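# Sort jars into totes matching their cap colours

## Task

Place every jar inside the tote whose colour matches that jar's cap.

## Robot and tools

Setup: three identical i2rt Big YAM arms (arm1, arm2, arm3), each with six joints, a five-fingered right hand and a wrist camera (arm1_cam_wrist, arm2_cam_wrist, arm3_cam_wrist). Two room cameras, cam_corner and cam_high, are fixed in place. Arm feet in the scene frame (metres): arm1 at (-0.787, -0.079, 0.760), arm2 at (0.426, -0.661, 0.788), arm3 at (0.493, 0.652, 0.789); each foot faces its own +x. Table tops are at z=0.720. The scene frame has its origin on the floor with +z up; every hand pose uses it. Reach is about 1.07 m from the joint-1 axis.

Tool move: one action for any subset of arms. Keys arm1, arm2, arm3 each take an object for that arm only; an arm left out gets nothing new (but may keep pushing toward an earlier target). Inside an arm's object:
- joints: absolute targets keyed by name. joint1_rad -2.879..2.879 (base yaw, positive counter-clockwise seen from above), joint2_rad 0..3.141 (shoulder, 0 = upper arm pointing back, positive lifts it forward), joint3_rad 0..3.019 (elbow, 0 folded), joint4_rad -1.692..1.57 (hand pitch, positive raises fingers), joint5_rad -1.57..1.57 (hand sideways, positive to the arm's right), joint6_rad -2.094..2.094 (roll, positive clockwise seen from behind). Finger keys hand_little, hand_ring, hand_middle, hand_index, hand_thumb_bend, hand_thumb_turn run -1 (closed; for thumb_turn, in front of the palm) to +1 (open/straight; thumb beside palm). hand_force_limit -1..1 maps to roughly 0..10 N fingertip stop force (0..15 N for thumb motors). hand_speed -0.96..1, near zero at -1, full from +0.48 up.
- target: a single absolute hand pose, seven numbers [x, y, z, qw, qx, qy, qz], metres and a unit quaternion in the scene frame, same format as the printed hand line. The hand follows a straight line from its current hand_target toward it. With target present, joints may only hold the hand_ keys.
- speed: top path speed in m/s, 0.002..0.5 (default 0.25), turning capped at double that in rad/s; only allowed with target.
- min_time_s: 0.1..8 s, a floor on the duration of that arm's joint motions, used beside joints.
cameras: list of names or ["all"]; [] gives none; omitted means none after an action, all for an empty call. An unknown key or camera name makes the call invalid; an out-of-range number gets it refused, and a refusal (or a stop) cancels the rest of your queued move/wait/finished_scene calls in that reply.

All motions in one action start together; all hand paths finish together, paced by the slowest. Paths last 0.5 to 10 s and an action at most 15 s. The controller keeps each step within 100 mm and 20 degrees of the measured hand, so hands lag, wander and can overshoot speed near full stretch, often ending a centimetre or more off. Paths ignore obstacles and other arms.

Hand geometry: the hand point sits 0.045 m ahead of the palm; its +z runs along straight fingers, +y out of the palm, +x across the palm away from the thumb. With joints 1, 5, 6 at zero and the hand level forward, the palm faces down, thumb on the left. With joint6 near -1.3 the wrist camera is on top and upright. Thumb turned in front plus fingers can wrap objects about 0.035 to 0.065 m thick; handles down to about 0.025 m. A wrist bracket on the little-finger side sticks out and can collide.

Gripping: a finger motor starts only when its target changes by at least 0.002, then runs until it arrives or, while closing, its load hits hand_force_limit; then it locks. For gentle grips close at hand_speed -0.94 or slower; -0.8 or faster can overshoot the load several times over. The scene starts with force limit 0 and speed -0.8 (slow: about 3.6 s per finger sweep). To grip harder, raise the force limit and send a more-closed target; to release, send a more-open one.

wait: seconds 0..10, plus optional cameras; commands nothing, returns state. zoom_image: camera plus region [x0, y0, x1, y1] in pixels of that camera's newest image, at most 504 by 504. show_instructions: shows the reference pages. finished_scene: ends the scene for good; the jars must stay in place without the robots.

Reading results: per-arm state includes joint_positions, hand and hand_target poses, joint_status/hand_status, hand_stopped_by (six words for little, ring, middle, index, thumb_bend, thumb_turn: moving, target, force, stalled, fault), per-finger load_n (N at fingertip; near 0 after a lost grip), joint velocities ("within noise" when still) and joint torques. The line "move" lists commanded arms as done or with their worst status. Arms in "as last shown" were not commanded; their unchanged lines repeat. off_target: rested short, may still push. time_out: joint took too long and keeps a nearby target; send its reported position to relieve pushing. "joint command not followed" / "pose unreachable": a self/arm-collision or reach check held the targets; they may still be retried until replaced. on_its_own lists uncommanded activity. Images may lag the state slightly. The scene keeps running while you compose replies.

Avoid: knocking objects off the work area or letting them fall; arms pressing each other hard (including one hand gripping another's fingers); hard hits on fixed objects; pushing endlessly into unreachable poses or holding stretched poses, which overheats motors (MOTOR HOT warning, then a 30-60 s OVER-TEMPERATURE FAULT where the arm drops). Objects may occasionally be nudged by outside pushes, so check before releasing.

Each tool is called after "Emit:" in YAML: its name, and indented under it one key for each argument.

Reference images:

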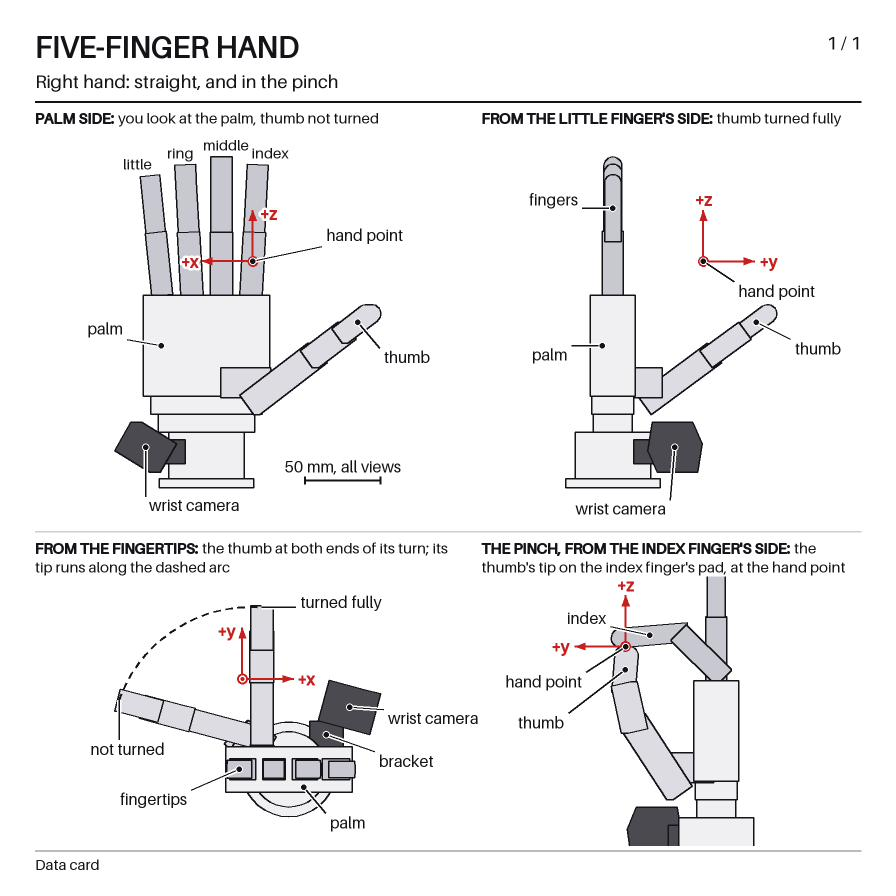

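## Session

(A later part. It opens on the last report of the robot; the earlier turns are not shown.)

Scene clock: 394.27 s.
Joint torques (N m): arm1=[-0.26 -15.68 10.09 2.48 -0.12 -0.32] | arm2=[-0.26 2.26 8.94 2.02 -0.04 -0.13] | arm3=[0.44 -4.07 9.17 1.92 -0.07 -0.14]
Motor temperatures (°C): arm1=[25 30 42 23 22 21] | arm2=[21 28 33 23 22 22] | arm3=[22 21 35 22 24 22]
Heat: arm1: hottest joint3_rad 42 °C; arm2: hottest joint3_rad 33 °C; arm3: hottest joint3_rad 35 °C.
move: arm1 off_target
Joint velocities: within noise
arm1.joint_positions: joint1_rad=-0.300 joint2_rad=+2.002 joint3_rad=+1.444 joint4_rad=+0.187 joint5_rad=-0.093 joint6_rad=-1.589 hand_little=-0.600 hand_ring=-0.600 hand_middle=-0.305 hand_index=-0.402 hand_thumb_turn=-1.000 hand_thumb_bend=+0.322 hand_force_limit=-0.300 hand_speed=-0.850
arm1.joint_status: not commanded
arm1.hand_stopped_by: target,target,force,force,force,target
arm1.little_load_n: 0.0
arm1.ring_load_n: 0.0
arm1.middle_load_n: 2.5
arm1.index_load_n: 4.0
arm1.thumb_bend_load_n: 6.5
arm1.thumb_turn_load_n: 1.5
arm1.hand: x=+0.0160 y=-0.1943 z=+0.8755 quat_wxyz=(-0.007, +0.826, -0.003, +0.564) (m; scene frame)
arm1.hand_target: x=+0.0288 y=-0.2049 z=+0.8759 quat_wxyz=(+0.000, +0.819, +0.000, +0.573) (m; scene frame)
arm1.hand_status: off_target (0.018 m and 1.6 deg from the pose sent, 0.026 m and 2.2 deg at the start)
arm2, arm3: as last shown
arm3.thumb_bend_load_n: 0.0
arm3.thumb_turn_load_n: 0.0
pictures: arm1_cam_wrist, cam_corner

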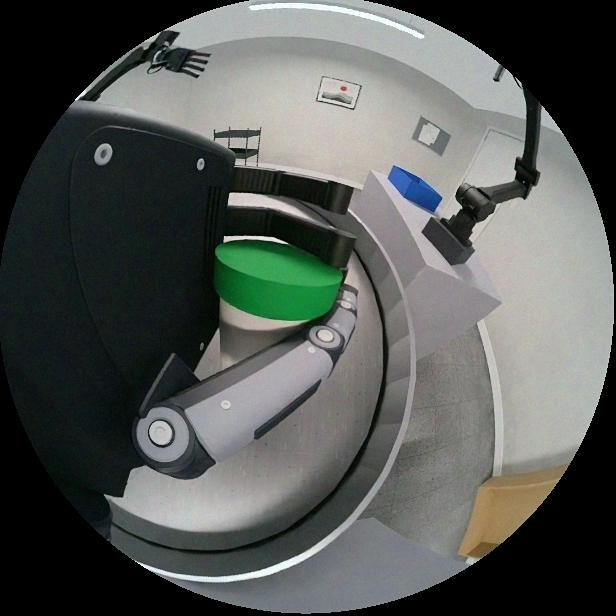

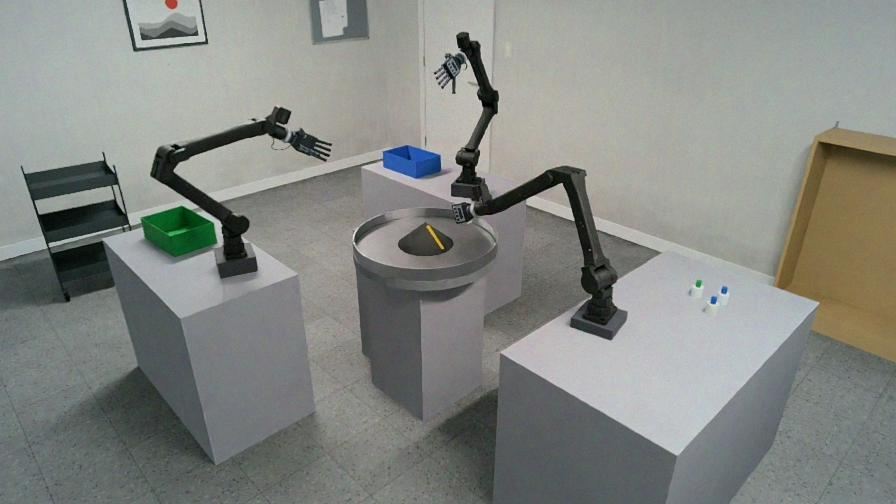

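Emit:
move:
  arm1: {"target": [0.03, -0.205, 0.862, 0, 0.8192, 0, 0.5736], "speed": 0.04}
  cameras: ["cam_corner", "arm1_cam_wrist"]

Emit:
zoom_image:
  camera: "cam_corner"
  region: [430, 180, 510, 240]

Emit:
zoom_image:
  camera: "arm1_cam_wrist"
  region: [180, 240, 330, 390]

Scene clock: 401.47 s.
Joint torques (N m): arm1=[0.38 -15.74 9.42 2.5 -0.11 -0.31] | arm2=[-0.21 2.2 8.95 2.02 -0.04 -0.14] | arm3=[0.56 -4.07 9.2 1.92 -0.06 -0.12]
Motor temperatures (°C): arm1=[25 31 42 23 22 21] | arm2=[21 28 33 23 22 22] | arm3=[22 21 35 22 24 22]
Heat: arm1: hottest joint3_rad 42 °C; arm2: hottest joint3_rad 33 °C; arm3: hottest joint3_rad 35 °C.
move: arm1 off_target
Joint velocities: within noise
arm1.joint_positions: joint1_rad=-0.300 joint2_rad=+2.021 joint3_rad=+1.444 joint4_rad=+0.216 joint5_rad=-0.093 joint6_rad=-1.589 hand_little=-0.600 hand_ring=-0.600 hand_middle=-0.305 hand_index=-0.402 hand_thumb_turn=-1.000 hand_thumb_bend=+0.322 hand_force_limit=-0.300 hand_speed=-0.850
arm1.joint_status: not commanded
arm1.hand_stopped_by: target,target,force,force,force,target
arm1.little_load_n: 0.0
arm1.ring_load_n: 0.0
arm1.middle_load_n: 2.5
arm1.index_load_n: 4.0
arm1.thumb_bend_load_n: 6.0
arm1.thumb_turn_load_n: 1.5
arm1.hand: x=+0.0193 y=-0.1945 z=+0.8674 quat_wxyz=(-0.007, +0.823, -0.002, +0.568) (m; scene frame)
arm1.hand_target: x=+0.0290 y=-0.2048 z=+0.8619 quat_wxyz=(+0.000, +0.819, +0.000, +0.573) (m; scene frame)
arm1.hand_status: off_target (0.016 m and 1.1 deg from the pose sent, 0.022 m and 1.5 deg at the start)
arm2, arm3: as last shown
arm3.thumb_bend_load_n: -0.5
arm3.thumb_turn_load_n: 0.5
pictures: arm1_cam_wrist, cam_corner

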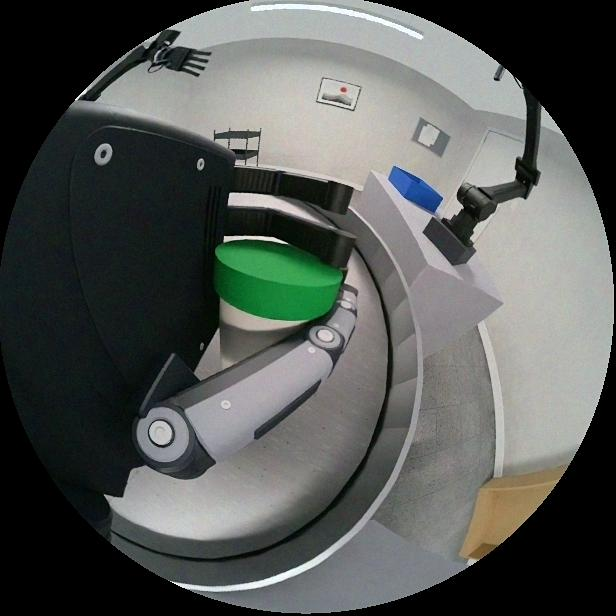

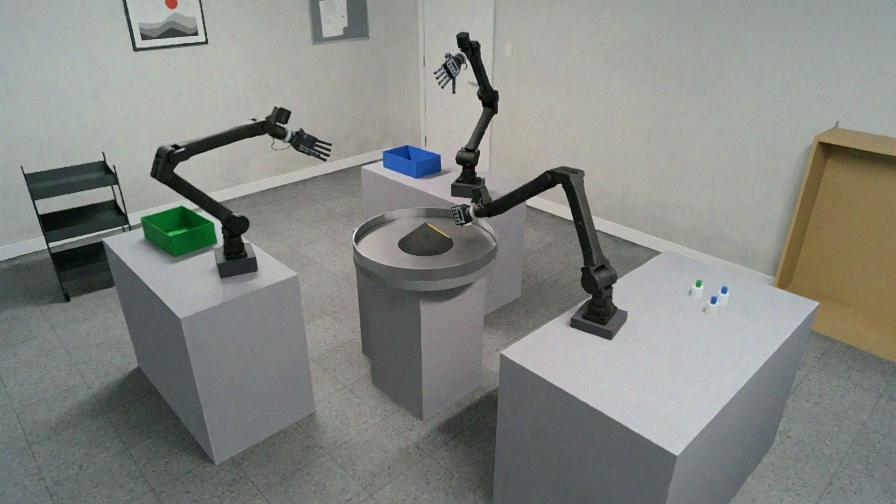

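Scaled by 6.300 from the camera's 896x504 image, which has a finer 1280x720 frame.

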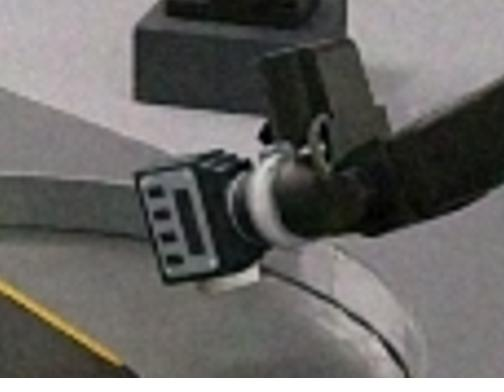

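Scaled by 3.360 from the camera's 616x616 image, which has a finer 880x880 frame.

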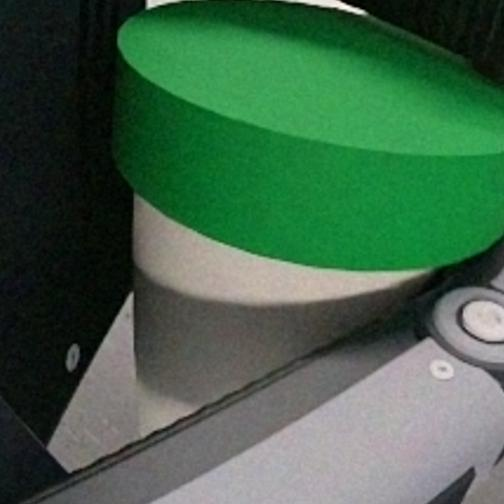

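Emit:
move:
  arm1: {"target": [0.03, -0.205, 0.846, 0, 0.8192, 0, 0.5736], "speed": 0.04}
  cameras: ["cam_corner"]

Emit:
zoom_image:
  camera: "cam_corner"
  region: [430, 180, 510, 240]

Scene clock: 434.30 s.
Joint torques (N m): arm1=[0.38 -15.91 8.69 2.51 -0.11 -0.32] | arm2=[-0.21 2.26 8.95 2.03 -0.04 -0.14] | arm3=[0.79 -3.84 9.09 1.84 -0.08 -0.15]
Motor temperatures (°C): arm1=[25 32 41 23 22 21] | arm2=[21 28 33 22 22 22] | arm3=[22 21 35 22 24 22]
Heat: arm1: hottest joint3_rad 41 °C; arm2: hottest joint3_rad 33 °C; arm3: hottest joint3_rad 35 °C.
move: arm1 off_target
Joint velocities: within noise
arm1.joint_positions: joint1_rad=-0.300 joint2_rad=+2.044 joint3_rad=+1.444 joint4_rad=+0.249 joint5_rad=-0.093 joint6_rad=-1.589 hand_little=-0.600 hand_ring=-0.600 hand_middle=-0.305 hand_index=-0.402 hand_thumb_turn=-1.000 hand_thumb_bend=+0.322 hand_force_limit=-0.300 hand_speed=-0.850
arm1.joint_status: not commanded
arm1.hand_stopped_by: target,target,force,force,force,target
arm1.little_load_n: 0.0
arm1.ring_load_n: 0.0
arm1.middle_load_n: 2.5
arm1.index_load_n: 4.0
arm1.thumb_bend_load_n: 6.0
arm1.thumb_turn_load_n: 1.5
arm1.hand: x=+0.0226 y=-0.1948 z=+0.8570 quat_wxyz=(-0.006, +0.820, -0.002, +0.572) (m; scene frame)
arm1.hand_target: x=+0.0291 y=-0.2048 z=+0.8462 quat_wxyz=(+0.000, +0.819, +0.000, +0.574) (m; scene frame)
arm1.hand_status: off_target (0.017 m and 0.8 deg from the pose sent, 0.026 m and 1.1 deg at the start)
arm2, arm3: as last shown
arm3.thumb_bend_load_n: 0.0
pictures: cam_corner

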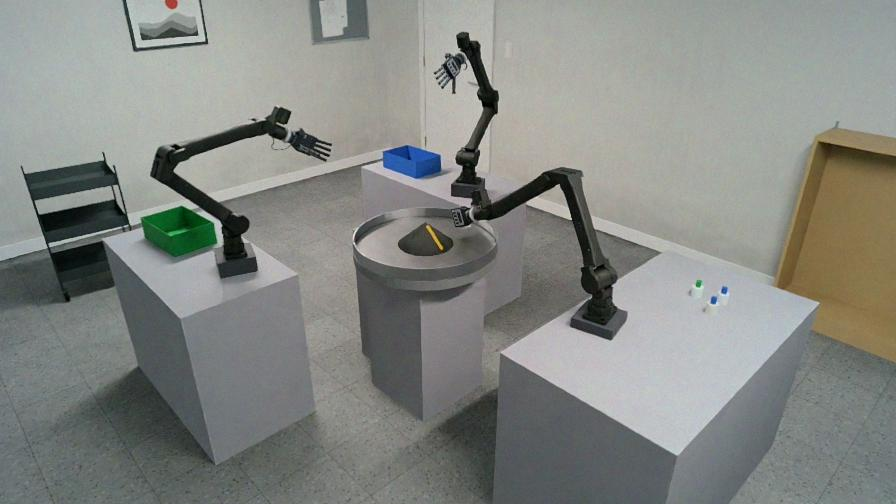

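Scaled by 6.300 from the camera's 896x504 image, which has a finer 1280x720 frame.

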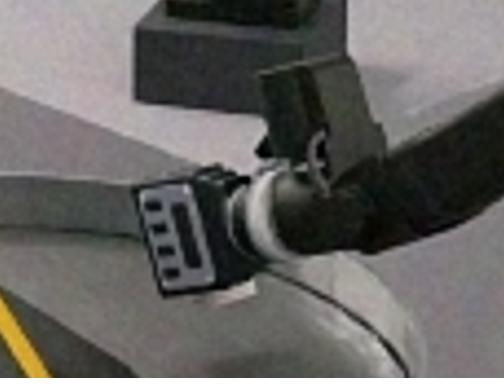

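Emit:
move:
  arm1: {"target": [0.03, -0.205, 0.828, 0, 0.8192, 0, 0.5736], "speed": 0.04}
  cameras: ["cam_corner"]

Emit:
zoom_image:
  camera: "cam_corner"
  region: [430, 180, 510, 240]

Scene clock: 442.67 s.
Joint torques (N m): arm1=[0.38 -16.03 7.99 2.52 -0.11 -0.31] | arm2=[-0.21 2.2 8.95 2.02 -0.04 -0.14] | arm3=[0.56 -3.37 9.03 1.98 -0.08 -0.14]
Motor temperatures (°C): arm1=[25 32 40 23 22 21] | arm2=[21 28 33 22 22 22] | arm3=[22 21 35 22 24 22]
Heat: arm1: hottest joint3_rad 40 °C; arm2: hottest joint3_rad 33 °C; arm3: hottest joint3_rad 35 °C.
move: arm1 off_target
Joint velocities: within noise
arm1.joint_positions: joint1_rad=-0.300 joint2_rad=+2.072 joint3_rad=+1.444 joint4_rad=+0.284 joint5_rad=-0.093 joint6_rad=-1.589 hand_little=-0.600 hand_ring=-0.600 hand_middle=-0.305 hand_index=-0.402 hand_thumb_turn=-1.000 hand_thumb_bend=+0.322 hand_force_limit=-0.300 hand_speed=-0.850
arm1.joint_status: not commanded
arm1.hand_stopped_by: target,target,force,force,force,target
arm1.little_load_n: 0.0
arm1.ring_load_n: 0.5
arm1.middle_load_n: 3.0
arm1.index_load_n: 4.0
arm1.thumb_bend_load_n: 6.0
arm1.thumb_turn_load_n: 1.5
arm1.hand: x=+0.0259 y=-0.1951 z=+0.8437 quat_wxyz=(-0.006, +0.818, -0.002, +0.575) (m; scene frame)
arm1.hand_target: x=+0.0291 y=-0.2048 z=+0.8281 quat_wxyz=(+0.000, +0.819, +0.000, +0.573) (m; scene frame)
arm1.hand_status: off_target (0.019 m and 0.8 deg from the pose sent, 0.031 m and 0.8 deg at the start)
arm2, arm3: as last shown
pictures: cam_corner

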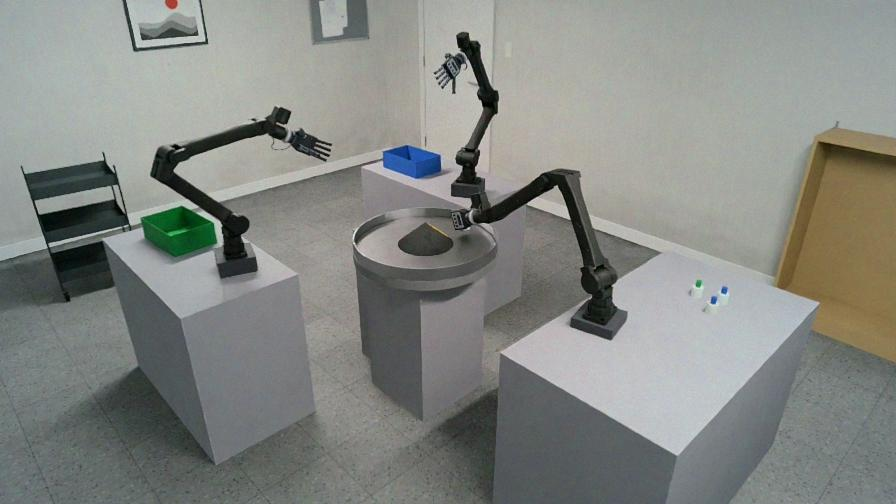

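Scaled by 6.300 from the camera's 896x504 image, which has a finer 1280x720 frame.

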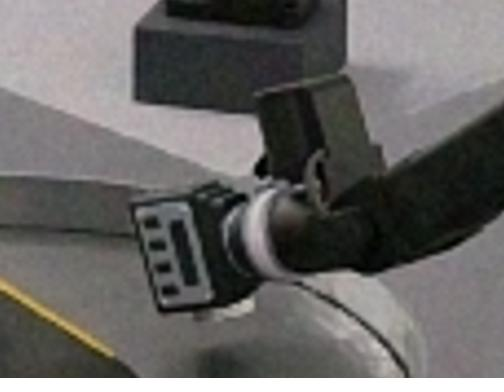

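Emit:
move:
  arm1: {"target": [0.03, -0.205, 0.814, 0, 0.8192, 0, 0.5736], "speed": 0.04}
  cameras: ["cam_corner", "arm1_cam_wrist"]

Emit:
zoom_image:
  camera: "cam_corner"
  region: [430, 180, 510, 240]

Emit:
zoom_image:
  camera: "arm1_cam_wrist"
  region: [180, 300, 330, 450]

Scene clock: 448.37 s.
Joint torques (N m): arm1=[0.32 -16.15 7.54 2.52 -0.11 -0.31] | arm2=[-0.21 2.26 8.95 2.03 -0.04 -0.13] | arm3=[1.03 -3.55 9.07 2.02 -0.08 -0.14]
Motor temperatures (°C): arm1=[25 33 40 23 22 21] | arm2=[21 28 33 22 22 22] | arm3=[22 21 35 22 24 22]
Heat: arm1: hottest joint3_rad 40 °C; arm2: hottest joint3_rad 33 °C; arm3: hottest joint3_rad 35 °C.
move: arm1 off_target
Joint velocities: within noise
arm1.joint_positions: joint1_rad=-0.300 joint2_rad=+2.094 joint3_rad=+1.444 joint4_rad=+0.312 joint5_rad=-0.093 joint6_rad=-1.589 hand_little=-0.600 hand_ring=-0.600 hand_middle=-0.305 hand_index=-0.402 hand_thumb_turn=-1.000 hand_thumb_bend=+0.322 hand_force_limit=-0.300 hand_speed=-0.850
arm1.joint_status: not commanded
arm1.hand_stopped_by: target,target,force,force,force,target
arm1.little_load_n: 0.0
arm1.ring_load_n: 0.0
arm1.middle_load_n: 3.0
arm1.index_load_n: 4.0
arm1.thumb_bend_load_n: 6.0
arm1.thumb_turn_load_n: 1.5
arm1.hand: x=+0.0280 y=-0.1954 z=+0.8330 quat_wxyz=(-0.006, +0.816, -0.002, +0.577) (m; scene frame)
arm1.hand_target: x=+0.0290 y=-0.2047 z=+0.8140 quat_wxyz=(+0.000, +0.819, +0.000, +0.573) (m; scene frame)
arm1.hand_status: off_target (0.021 m and 0.9 deg from the pose sent, 0.032 m and 0.8 deg at the start)
arm2, arm3: as last shown
pictures: arm1_cam_wrist, cam_corner

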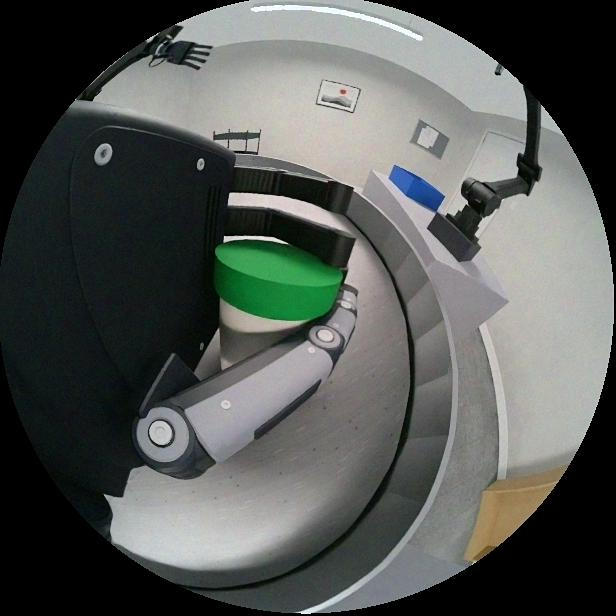

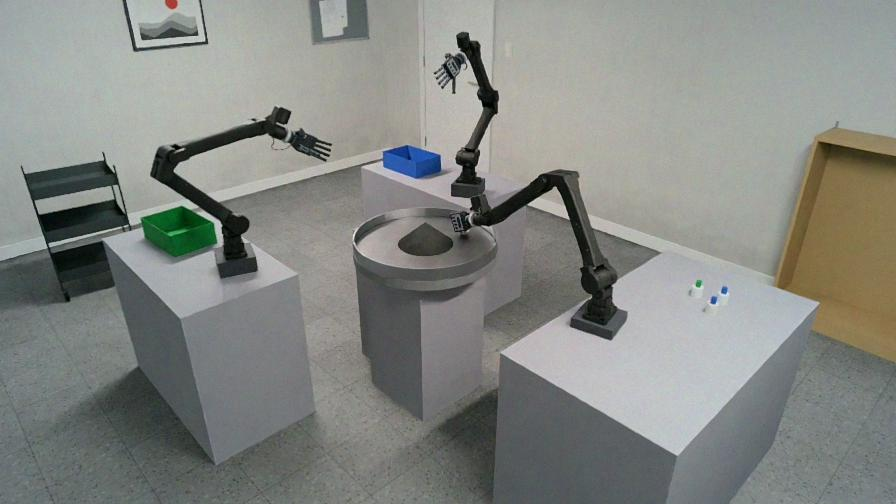

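Scaled by 6.300 from the camera's 896x504 image, which has a finer 1280x720 frame.

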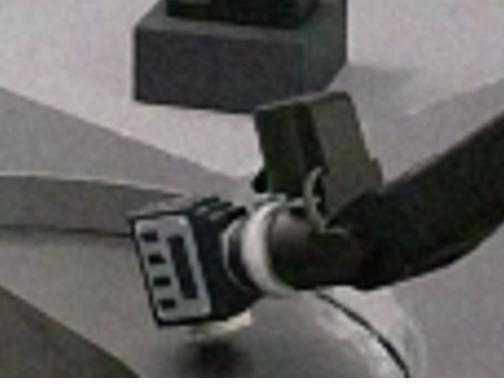

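Scaled by 3.360 from the camera's 616x616 image, which has a finer 880x880 frame.

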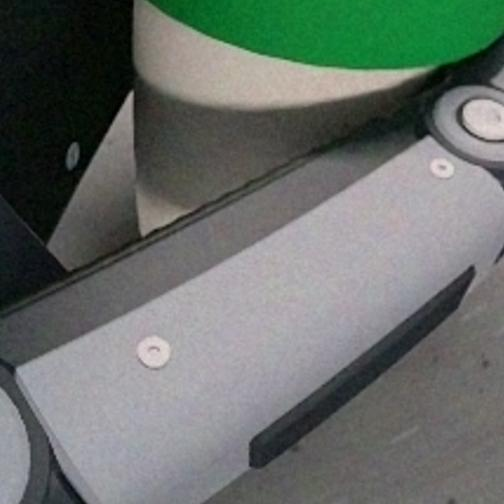

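Emit:
move:
  arm1: {"target": [0.03, -0.205, 0.8, 0, 0.8192, 0, 0.5736], "speed": 0.03}
  cameras: ["cam_corner", "arm1_cam_wrist"]

Emit:
zoom_image:
  camera: "cam_corner"
  region: [430, 180, 510, 240]

Emit:
zoom_image:
  camera: "arm1_cam_wrist"
  region: [180, 300, 330, 450]

Scene clock: 459.73 s.
Joint torques (N m): arm1=[0.38 -15.68 7.12 2.45 -0.11 -0.29] | arm2=[-0.21 2.32 8.96 2.02 -0.04 -0.13] | arm3=[0.67 -4.13 9.02 1.99 -0.08 -0.12]
Motor temperatures (°C): arm1=[25 33 39 23 22 21] | arm2=[21 28 33 22 22 22] | arm3=[22 21 35 22 24 22]
Heat: arm1: hottest joint3_rad 39 °C; arm2: hottest joint3_rad 33 °C; arm3: hottest joint3_rad 35 °C.
move: arm1 off_target
Joint velocities: within noise
arm1.joint_positions: joint1_rad=-0.300 joint2_rad=+2.109 joint3_rad=+1.444 joint4_rad=+0.341 joint5_rad=-0.093 joint6_rad=-1.591 hand_little=-0.600 hand_ring=-0.600 hand_middle=-0.305 hand_index=-0.402 hand_thumb_turn=-1.000 hand_thumb_bend=+0.322 hand_force_limit=-0.300 hand_speed=-0.850
arm1.joint_status: not commanded
arm1.hand_stopped_by: target,target,force,force,force,target
arm1.little_load_n: 0.0
arm1.ring_load_n: 0.0
arm1.middle_load_n: 2.5
arm1.index_load_n: 3.5
arm1.thumb_bend_load_n: 6.0
arm1.thumb_turn_load_n: 1.5
arm1.hand: x=+0.0306 y=-0.1957 z=+0.8283 quat_wxyz=(-0.005, +0.812, +0.000, +0.583) (m; scene frame)
arm1.hand_target: x=+0.0286 y=-0.2046 z=+0.8004 quat_wxyz=(+0.000, +0.819, +0.000, +0.573) (m; scene frame)
arm1.hand_status: off_target (0.030 m and 1.5 deg from the pose sent, 0.035 m and 0.9 deg at the start)
arm2, arm3: as last shown
arm2.thumb_bend_load_n: 0.5
pictures: arm1_cam_wrist, cam_corner

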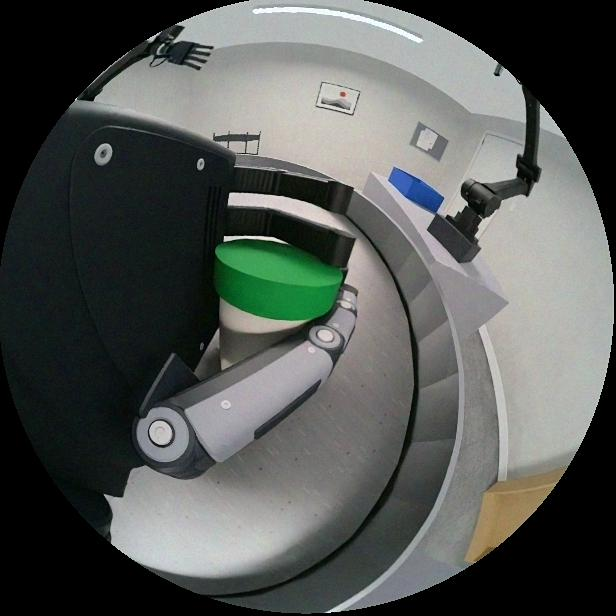

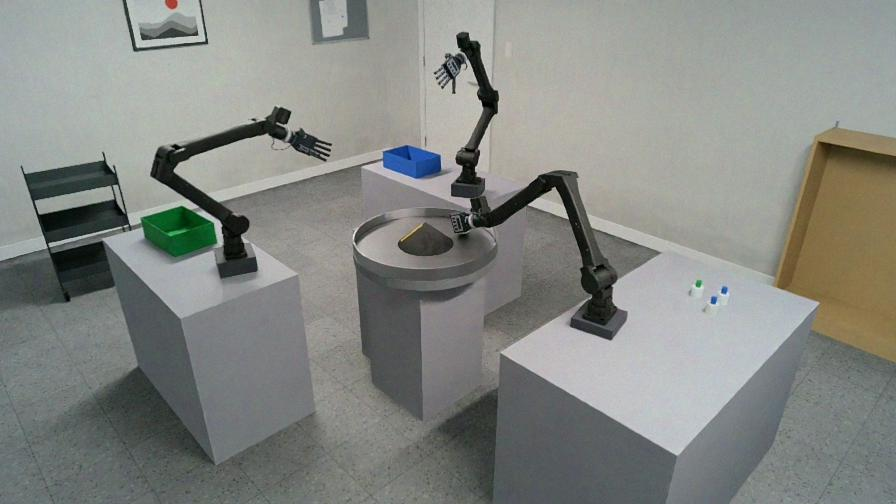

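Scaled by 6.300 from the camera's 896x504 image, which has a finer 1280x720 frame.

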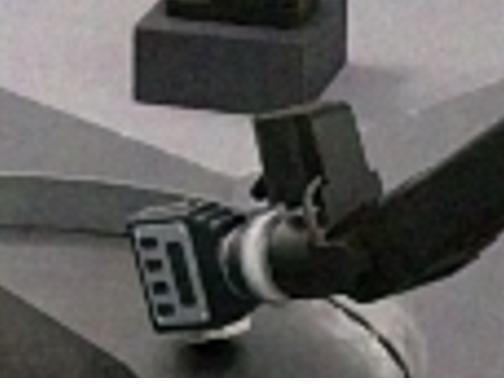

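Scaled by 3.360 from the camera's 616x616 image, which has a finer 880x880 frame.

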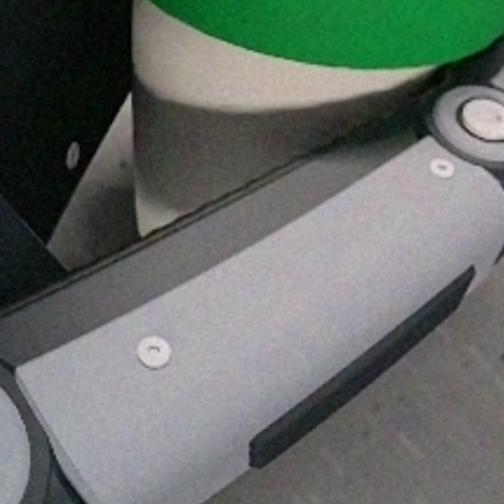

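Emit:
move:
  arm1: {"target": [0.10, -0.18, 0.812, 0, 0.8192, 0, 0.5736], "speed": 0.029, "joints": {"hand_little": 1, "hand_ring": 1, "hand_middle": 1, "hand_index": 1, "hand_thumb_bend": 1, "hand_speed": -0.4}}
  cameras: ["arm1_cam_wrist", "cam_high"]

Emit:
move:
  arm1: {"target": [-0.06, -0.20, 0.84, 0, 0.8192, 0, 0.5736], "speed": 0.1}
  cameras: ["arm1_cam_wrist", "cam_high"]

Scene clock: 473.53 s.
Joint torques (N m): arm1=[1.9 -16.91 10.17 1.29 0.18 -0.07] | arm2=[-0.21 2.26 8.95 2.03 -0.04 -0.13] | arm3=[1.14 -3.84 8.96 1.95 -0.08 -0.13]
Motor temperatures (°C): arm1=[25 33 38 22 22 21] | arm2=[21 28 33 22 22 22] | arm3=[22 21 35 22 24 22]
Heat: arm1: hottest joint3_rad 38 °C; arm2: hottest joint3_rad 33 °C; arm3: hottest joint3_rad 35 °C.
move: arm1 off_target
Joint velocities: within noise
arm1.joint_positions: joint1_rad=-0.274 joint2_rad=+2.222 joint3_rad=+1.684 joint4_rad=+0.227 joint5_rad=-0.059 joint6_rad=-1.598 hand_little=+1.000 hand_ring=+1.000 hand_middle=+1.000 hand_index=+1.000 hand_thumb_turn=-1.000 hand_thumb_bend=+1.000 hand_force_limit=-0.300 hand_speed=-0.400
arm1.joint_status: all done
arm1.hand_stopped_by: target,target,target,target,target,target
arm1.little_load_n: 0.0
arm1.ring_load_n: 0.0
arm1.middle_load_n: 0.0
arm1.index_load_n: 0.5
arm1.thumb_bend_load_n: 0.0
arm1.thumb_turn_load_n: 0.5
arm1.hand: x=+0.0913 y=-0.1851 z=+0.8412 quat_wxyz=(+0.004, +0.809, +0.003, +0.588) (m; scene frame)
arm1.hand_target: x=+0.0976 y=-0.1797 z=+0.8126 quat_wxyz=(+0.000, +0.819, +0.000, +0.574) (m; scene frame)
arm1.hand_status: off_target (0.031 m and 2.1 deg from the pose sent, 0.073 m and 1.5 deg at the start)
arm2.joint_positions: joint1_rad=-0.173 joint2_rad=+0.617 joint3_rad=+1.493 joint4_rad=-1.239 joint5_rad=+0.088 joint6_rad=-1.133 hand_little=+1.000 hand_ring=+1.000 hand_middle=+1.000 hand_index=+1.000 hand_thumb_turn=+1.000 hand_thumb_bend=+1.000 hand_force_limit=+0.000 hand_speed=-0.800
arm2.joint_status: not commanded
arm2.hand_stopped_by: target,target,target,target,target,target
arm2.little_load_n: 0.0
arm2.ring_load_n: 0.0
arm2.middle_load_n: 0.0
arm2.index_load_n: 0.0
arm2.thumb_bend_load_n: 0.0
arm2.thumb_turn_load_n: 0.0
arm2.hand: x=+0.4149 y=-0.4367 z=+1.3459 quat_wxyz=(-0.515, +0.627, +0.526, +0.255) (m; scene frame)
arm2.hand_target: x=+0.4156 y=-0.4385 z=+1.3577 quat_wxyz=(-0.526, +0.621, +0.520, +0.259) (m; scene frame)
arm2.hand_status: not commanded
arm3: as last shown
pictures: arm1_cam_wrist, cam_high

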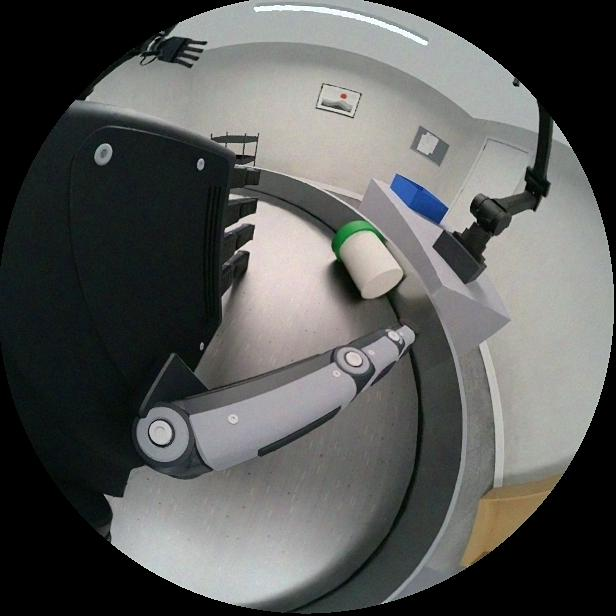

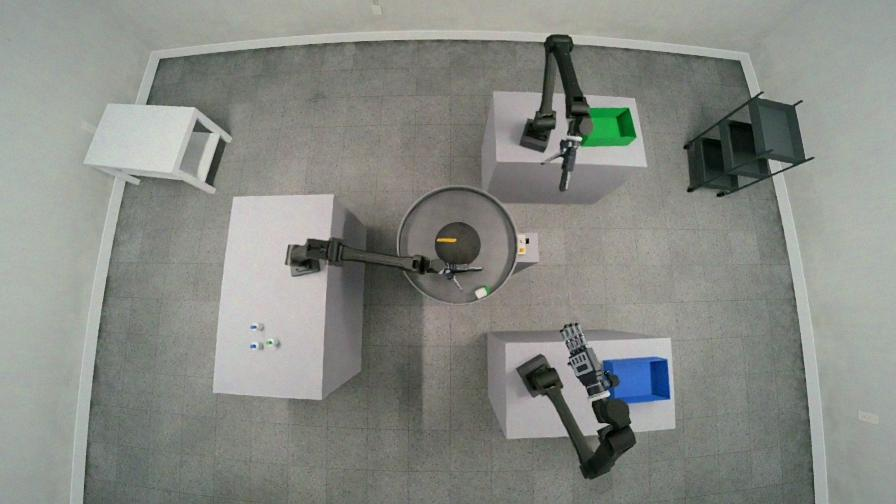

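Scene clock: 475.77 s.
Joint torques (N m): arm1=[0.32 -16.79 5.71 2.3 -0.13 -0.23] | arm2=[-0.15 2.2 8.94 2.03 -0.04 -0.14] | arm3=[0.38 -3.66 9.05 1.94 -0.07 -0.11]
Motor temperatures (°C): arm1=[25 33 38 22 22 21] | arm2=[21 28 33 22 22 22] | arm3=[22 21 35 22 24 22]
Heat: arm1: hottest joint3_rad 38 °C; arm2: hottest joint3_rad 33 °C; arm3: hottest joint3_rad 35 °C.
move: arm1 done
Joint velocities: within noise
arm1.joint_positions: joint1_rad=-0.307 joint2_rad=+1.920 joint3_rad=+1.162 joint4_rad=+0.400 joint5_rad=-0.099 joint6_rad=-1.598 hand_little=+1.000 hand_ring=+1.000 hand_middle=+1.000 hand_index=+1.000 hand_thumb_turn=-1.000 hand_thumb_bend=+1.000 hand_force_limit=-0.300 hand_speed=-0.400
arm1.joint_status: not commanded
arm1.hand_stopped_by: target,target,target,target,target,target
arm1.little_load_n: 0.0
arm1.ring_load_n: 0.0
arm1.middle_load_n: 0.0
arm1.index_load_n: 0.0
arm1.thumb_bend_load_n: 0.0
arm1.thumb_turn_load_n: 0.0
arm1.hand: x=-0.0558 y=-0.1920 z=+0.8356 quat_wxyz=(-0.005, +0.822, +0.000, +0.569) (m; scene frame)
arm1.hand_target: x=-0.0599 y=-0.1998 z=+0.8399 quat_wxyz=(+0.000, +0.819, +0.000, +0.573) (m; scene frame)
arm1.hand_status: done (0.010 m and 0.8 deg from the pose sent, 0.152 m and 2.1 deg at the start)
arm2: as last shown
arm3.joint_positions: joint1_rad=+0.362 joint2_rad=+0.839 joint3_rad=+0.942 joint4_rad=-0.630 joint5_rad=+0.173 joint6_rad=-1.478 hand_little=+1.000 hand_ring=+1.000 hand_middle=+1.000 hand_index=+1.000 hand_thumb_turn=-1.000 hand_thumb_bend=+1.000 hand_force_limit=+0.000 hand_speed=-0.800
arm3.joint_status: not commanded
arm3.hand_stopped_by: target,target,target,target,target,target
arm3.little_load_n: 0.0
arm3.ring_load_n: 0.0
arm3.middle_load_n: 0.0
arm3.index_load_n: 0.0
arm3.thumb_bend_load_n: 0.0
arm3.thumb_turn_load_n: 0.0
arm3.hand: x=+0.4185 y=+0.2437 z=+1.1219 quat_wxyz=(+0.376, +0.565, -0.657, +0.327) (m; scene frame)
arm3.hand_target: x=+0.4200 y=+0.2400 z=+1.1200 quat_wxyz=(+0.377, +0.568, -0.654, +0.328) (m; scene frame)
arm3.hand_status: not commanded
pictures: arm1_cam_wrist, cam_high

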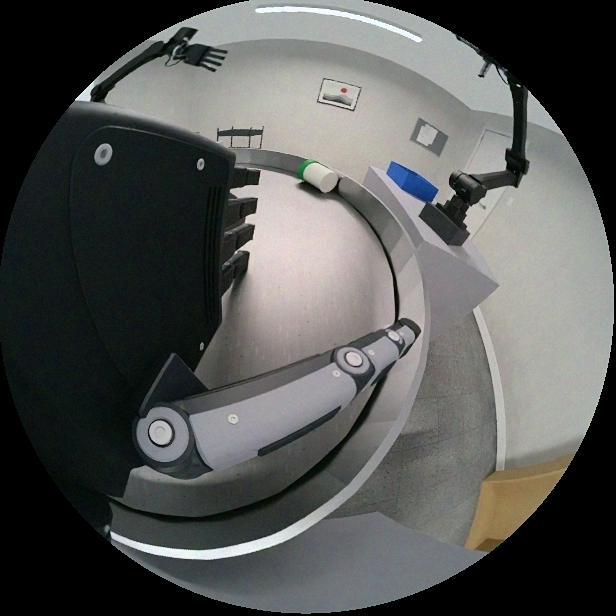

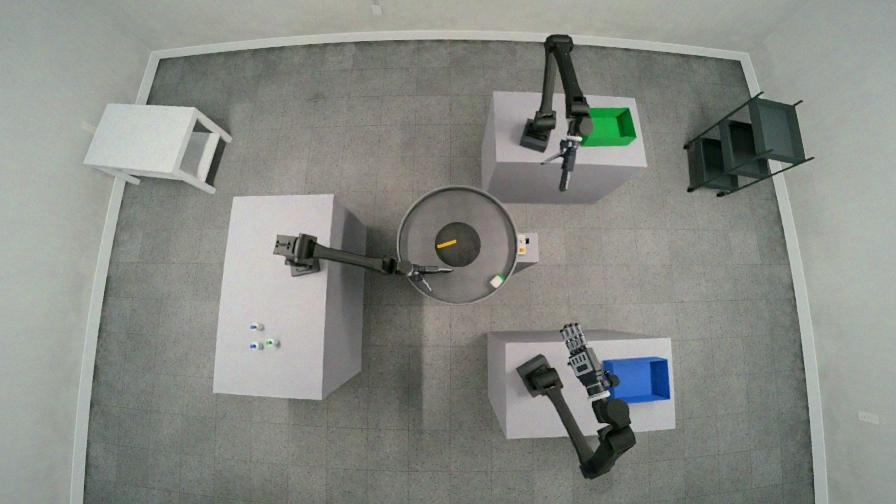

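Emit:
wait:
  seconds: 0.1
  cameras: ["cam_high", "arm3_cam_wrist", "cam_corner"]

Emit:
zoom_image:
  camera: "cam_high"
  region: [380, 170, 560, 320]

Emit:
zoom_image:
  camera: "cam_corner"
  region: [340, 190, 520, 300]

Scene clock: 520.67 s.
Joint torques (N m): arm1=[0.38 -16.79 5.68 2.3 -0.14 -0.23] | arm2=[-0.21 2.26 8.95 2.02 -0.04 -0.14] | arm3=[0.73 -3.9 9.03 1.94 -0.07 -0.13]
Motor temperatures (°C): arm1=[24 31 34 22 22 21] | arm2=[21 28 33 22 22 21] | arm3=[22 21 35 22 24 22]
Heat: arm1: hottest joint3_rad 34 °C; arm2: hottest joint3_rad 33 °C; arm3: hottest joint3_rad 35 °C.
Joint velocities: within noise
arm1.joint_positions: joint1_rad=-0.307 joint2_rad=+1.920 joint3_rad=+1.162 joint4_rad=+0.401 joint5_rad=-0.099 joint6_rad=-1.598 hand_little=+1.000 hand_ring=+1.000 hand_middle=+1.000 hand_index=+1.000 hand_thumb_turn=-1.000 hand_thumb_bend=+1.000 hand_force_limit=-0.300 hand_speed=-0.400
arm1.joint_status: not commanded
arm1.hand_stopped_by: target,target,target,target,target,target
arm1.little_load_n: 0.0
arm1.ring_load_n: 0.0
arm1.middle_load_n: 0.0
arm1.index_load_n: 0.0
arm1.thumb_bend_load_n: 0.0
arm1.thumb_turn_load_n: 0.0
arm1.hand: x=-0.0558 y=-0.1922 z=+0.8357 quat_wxyz=(-0.004, +0.822, +0.000, +0.570) (m; scene frame)
arm1.hand_target: x=-0.0599 y=-0.2001 z=+0.8400 quat_wxyz=(+0.000, +0.819, +0.000, +0.574) (m; scene frame)
arm1.hand_status: done (0.010 m and 0.7 deg from the pose sent, 0.152 m and 2.1 deg at the start)
arm2.joint_positions: joint1_rad=-0.173 joint2_rad=+0.617 joint3_rad=+1.493 joint4_rad=-1.239 joint5_rad=+0.088 joint6_rad=-1.133 hand_little=+1.000 hand_ring=+1.000 hand_middle=+1.000 hand_index=+1.000 hand_thumb_turn=+1.000 hand_thumb_bend=+1.000 hand_force_limit=+0.000 hand_speed=-0.800
arm2.joint_status: not commanded
arm2.hand_stopped_by: target,target,target,target,target,target
arm2.little_load_n: 0.0
arm2.ring_load_n: 0.0
arm2.middle_load_n: 0.0
arm2.index_load_n: 0.0
arm2.thumb_bend_load_n: 0.0
arm2.thumb_turn_load_n: 0.0
arm2.hand: x=+0.4149 y=-0.4367 z=+1.3459 quat_wxyz=(-0.515, +0.627, +0.526, +0.255) (m; scene frame)
arm2.hand_target: x=+0.4156 y=-0.4385 z=+1.3577 quat_wxyz=(-0.526, +0.621, +0.520, +0.259) (m; scene frame)
arm2.hand_status: not commanded
arm3.joint_positions: joint1_rad=+0.362 joint2_rad=+0.839 joint3_rad=+0.942 joint4_rad=-0.630 joint5_rad=+0.173 joint6_rad=-1.478 hand_little=+1.000 hand_ring=+1.000 hand_middle=+1.000 hand_index=+1.000 hand_thumb_turn=-1.000 hand_thumb_bend=+1.000 hand_force_limit=+0.000 hand_speed=-0.800
arm3.joint_status: not commanded
arm3.hand_stopped_by: target,target,target,target,target,target
arm3.little_load_n: 0.0
arm3.ring_load_n: 0.0
arm3.middle_load_n: 0.0
arm3.index_load_n: 0.0
arm3.thumb_bend_load_n: 0.0
arm3.thumb_turn_load_n: 0.0
arm3.hand: x=+0.4185 y=+0.2437 z=+1.1219 quat_wxyz=(+0.376, +0.565, -0.657, +0.327) (m; scene frame)
arm3.hand_target: x=+0.4200 y=+0.2400 z=+1.1200 quat_wxyz=(+0.377, +0.568, -0.654, +0.328) (m; scene frame)
arm3.hand_status: not commanded
wait: 0.10 s; at rest from the start
pictures: arm3_cam_wrist, cam_corner, cam_high

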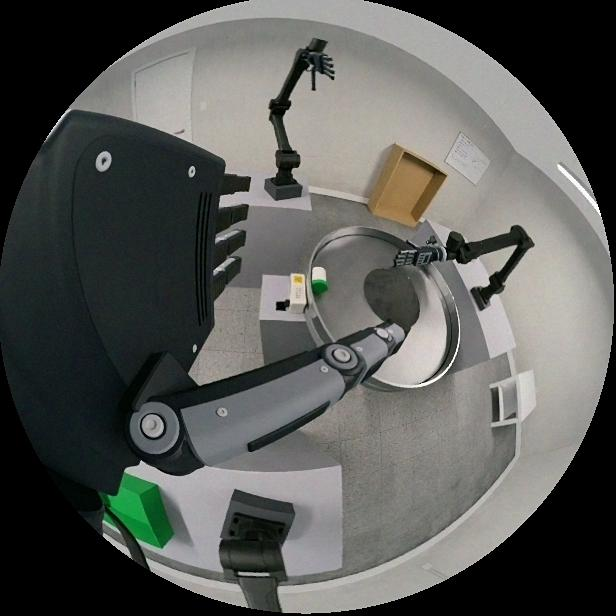

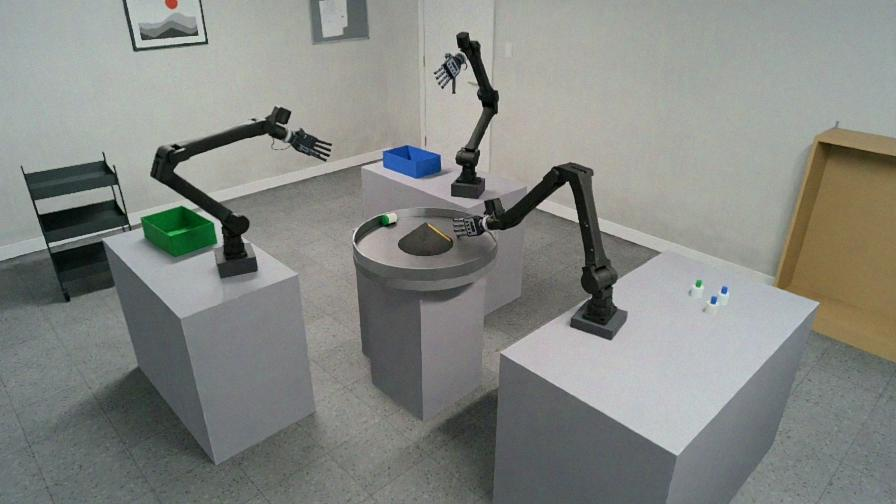

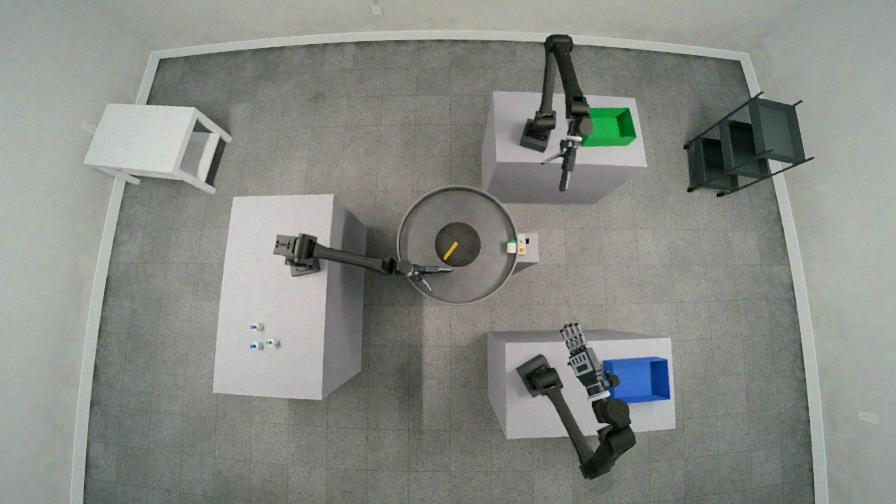

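Scaled by 2.800 from the camera's 896x504 image, which has a finer 1280x720 frame.

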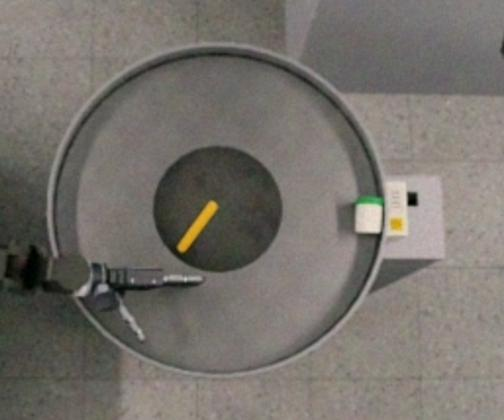

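Scaled by 2.800 from the camera's 896x504 image, which has a finer 1280x720 frame.

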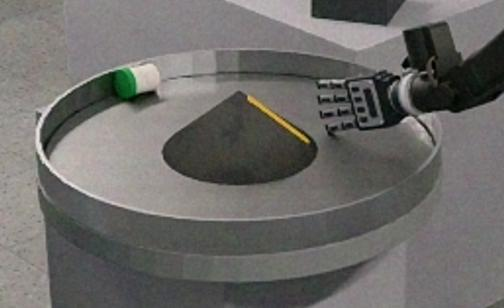

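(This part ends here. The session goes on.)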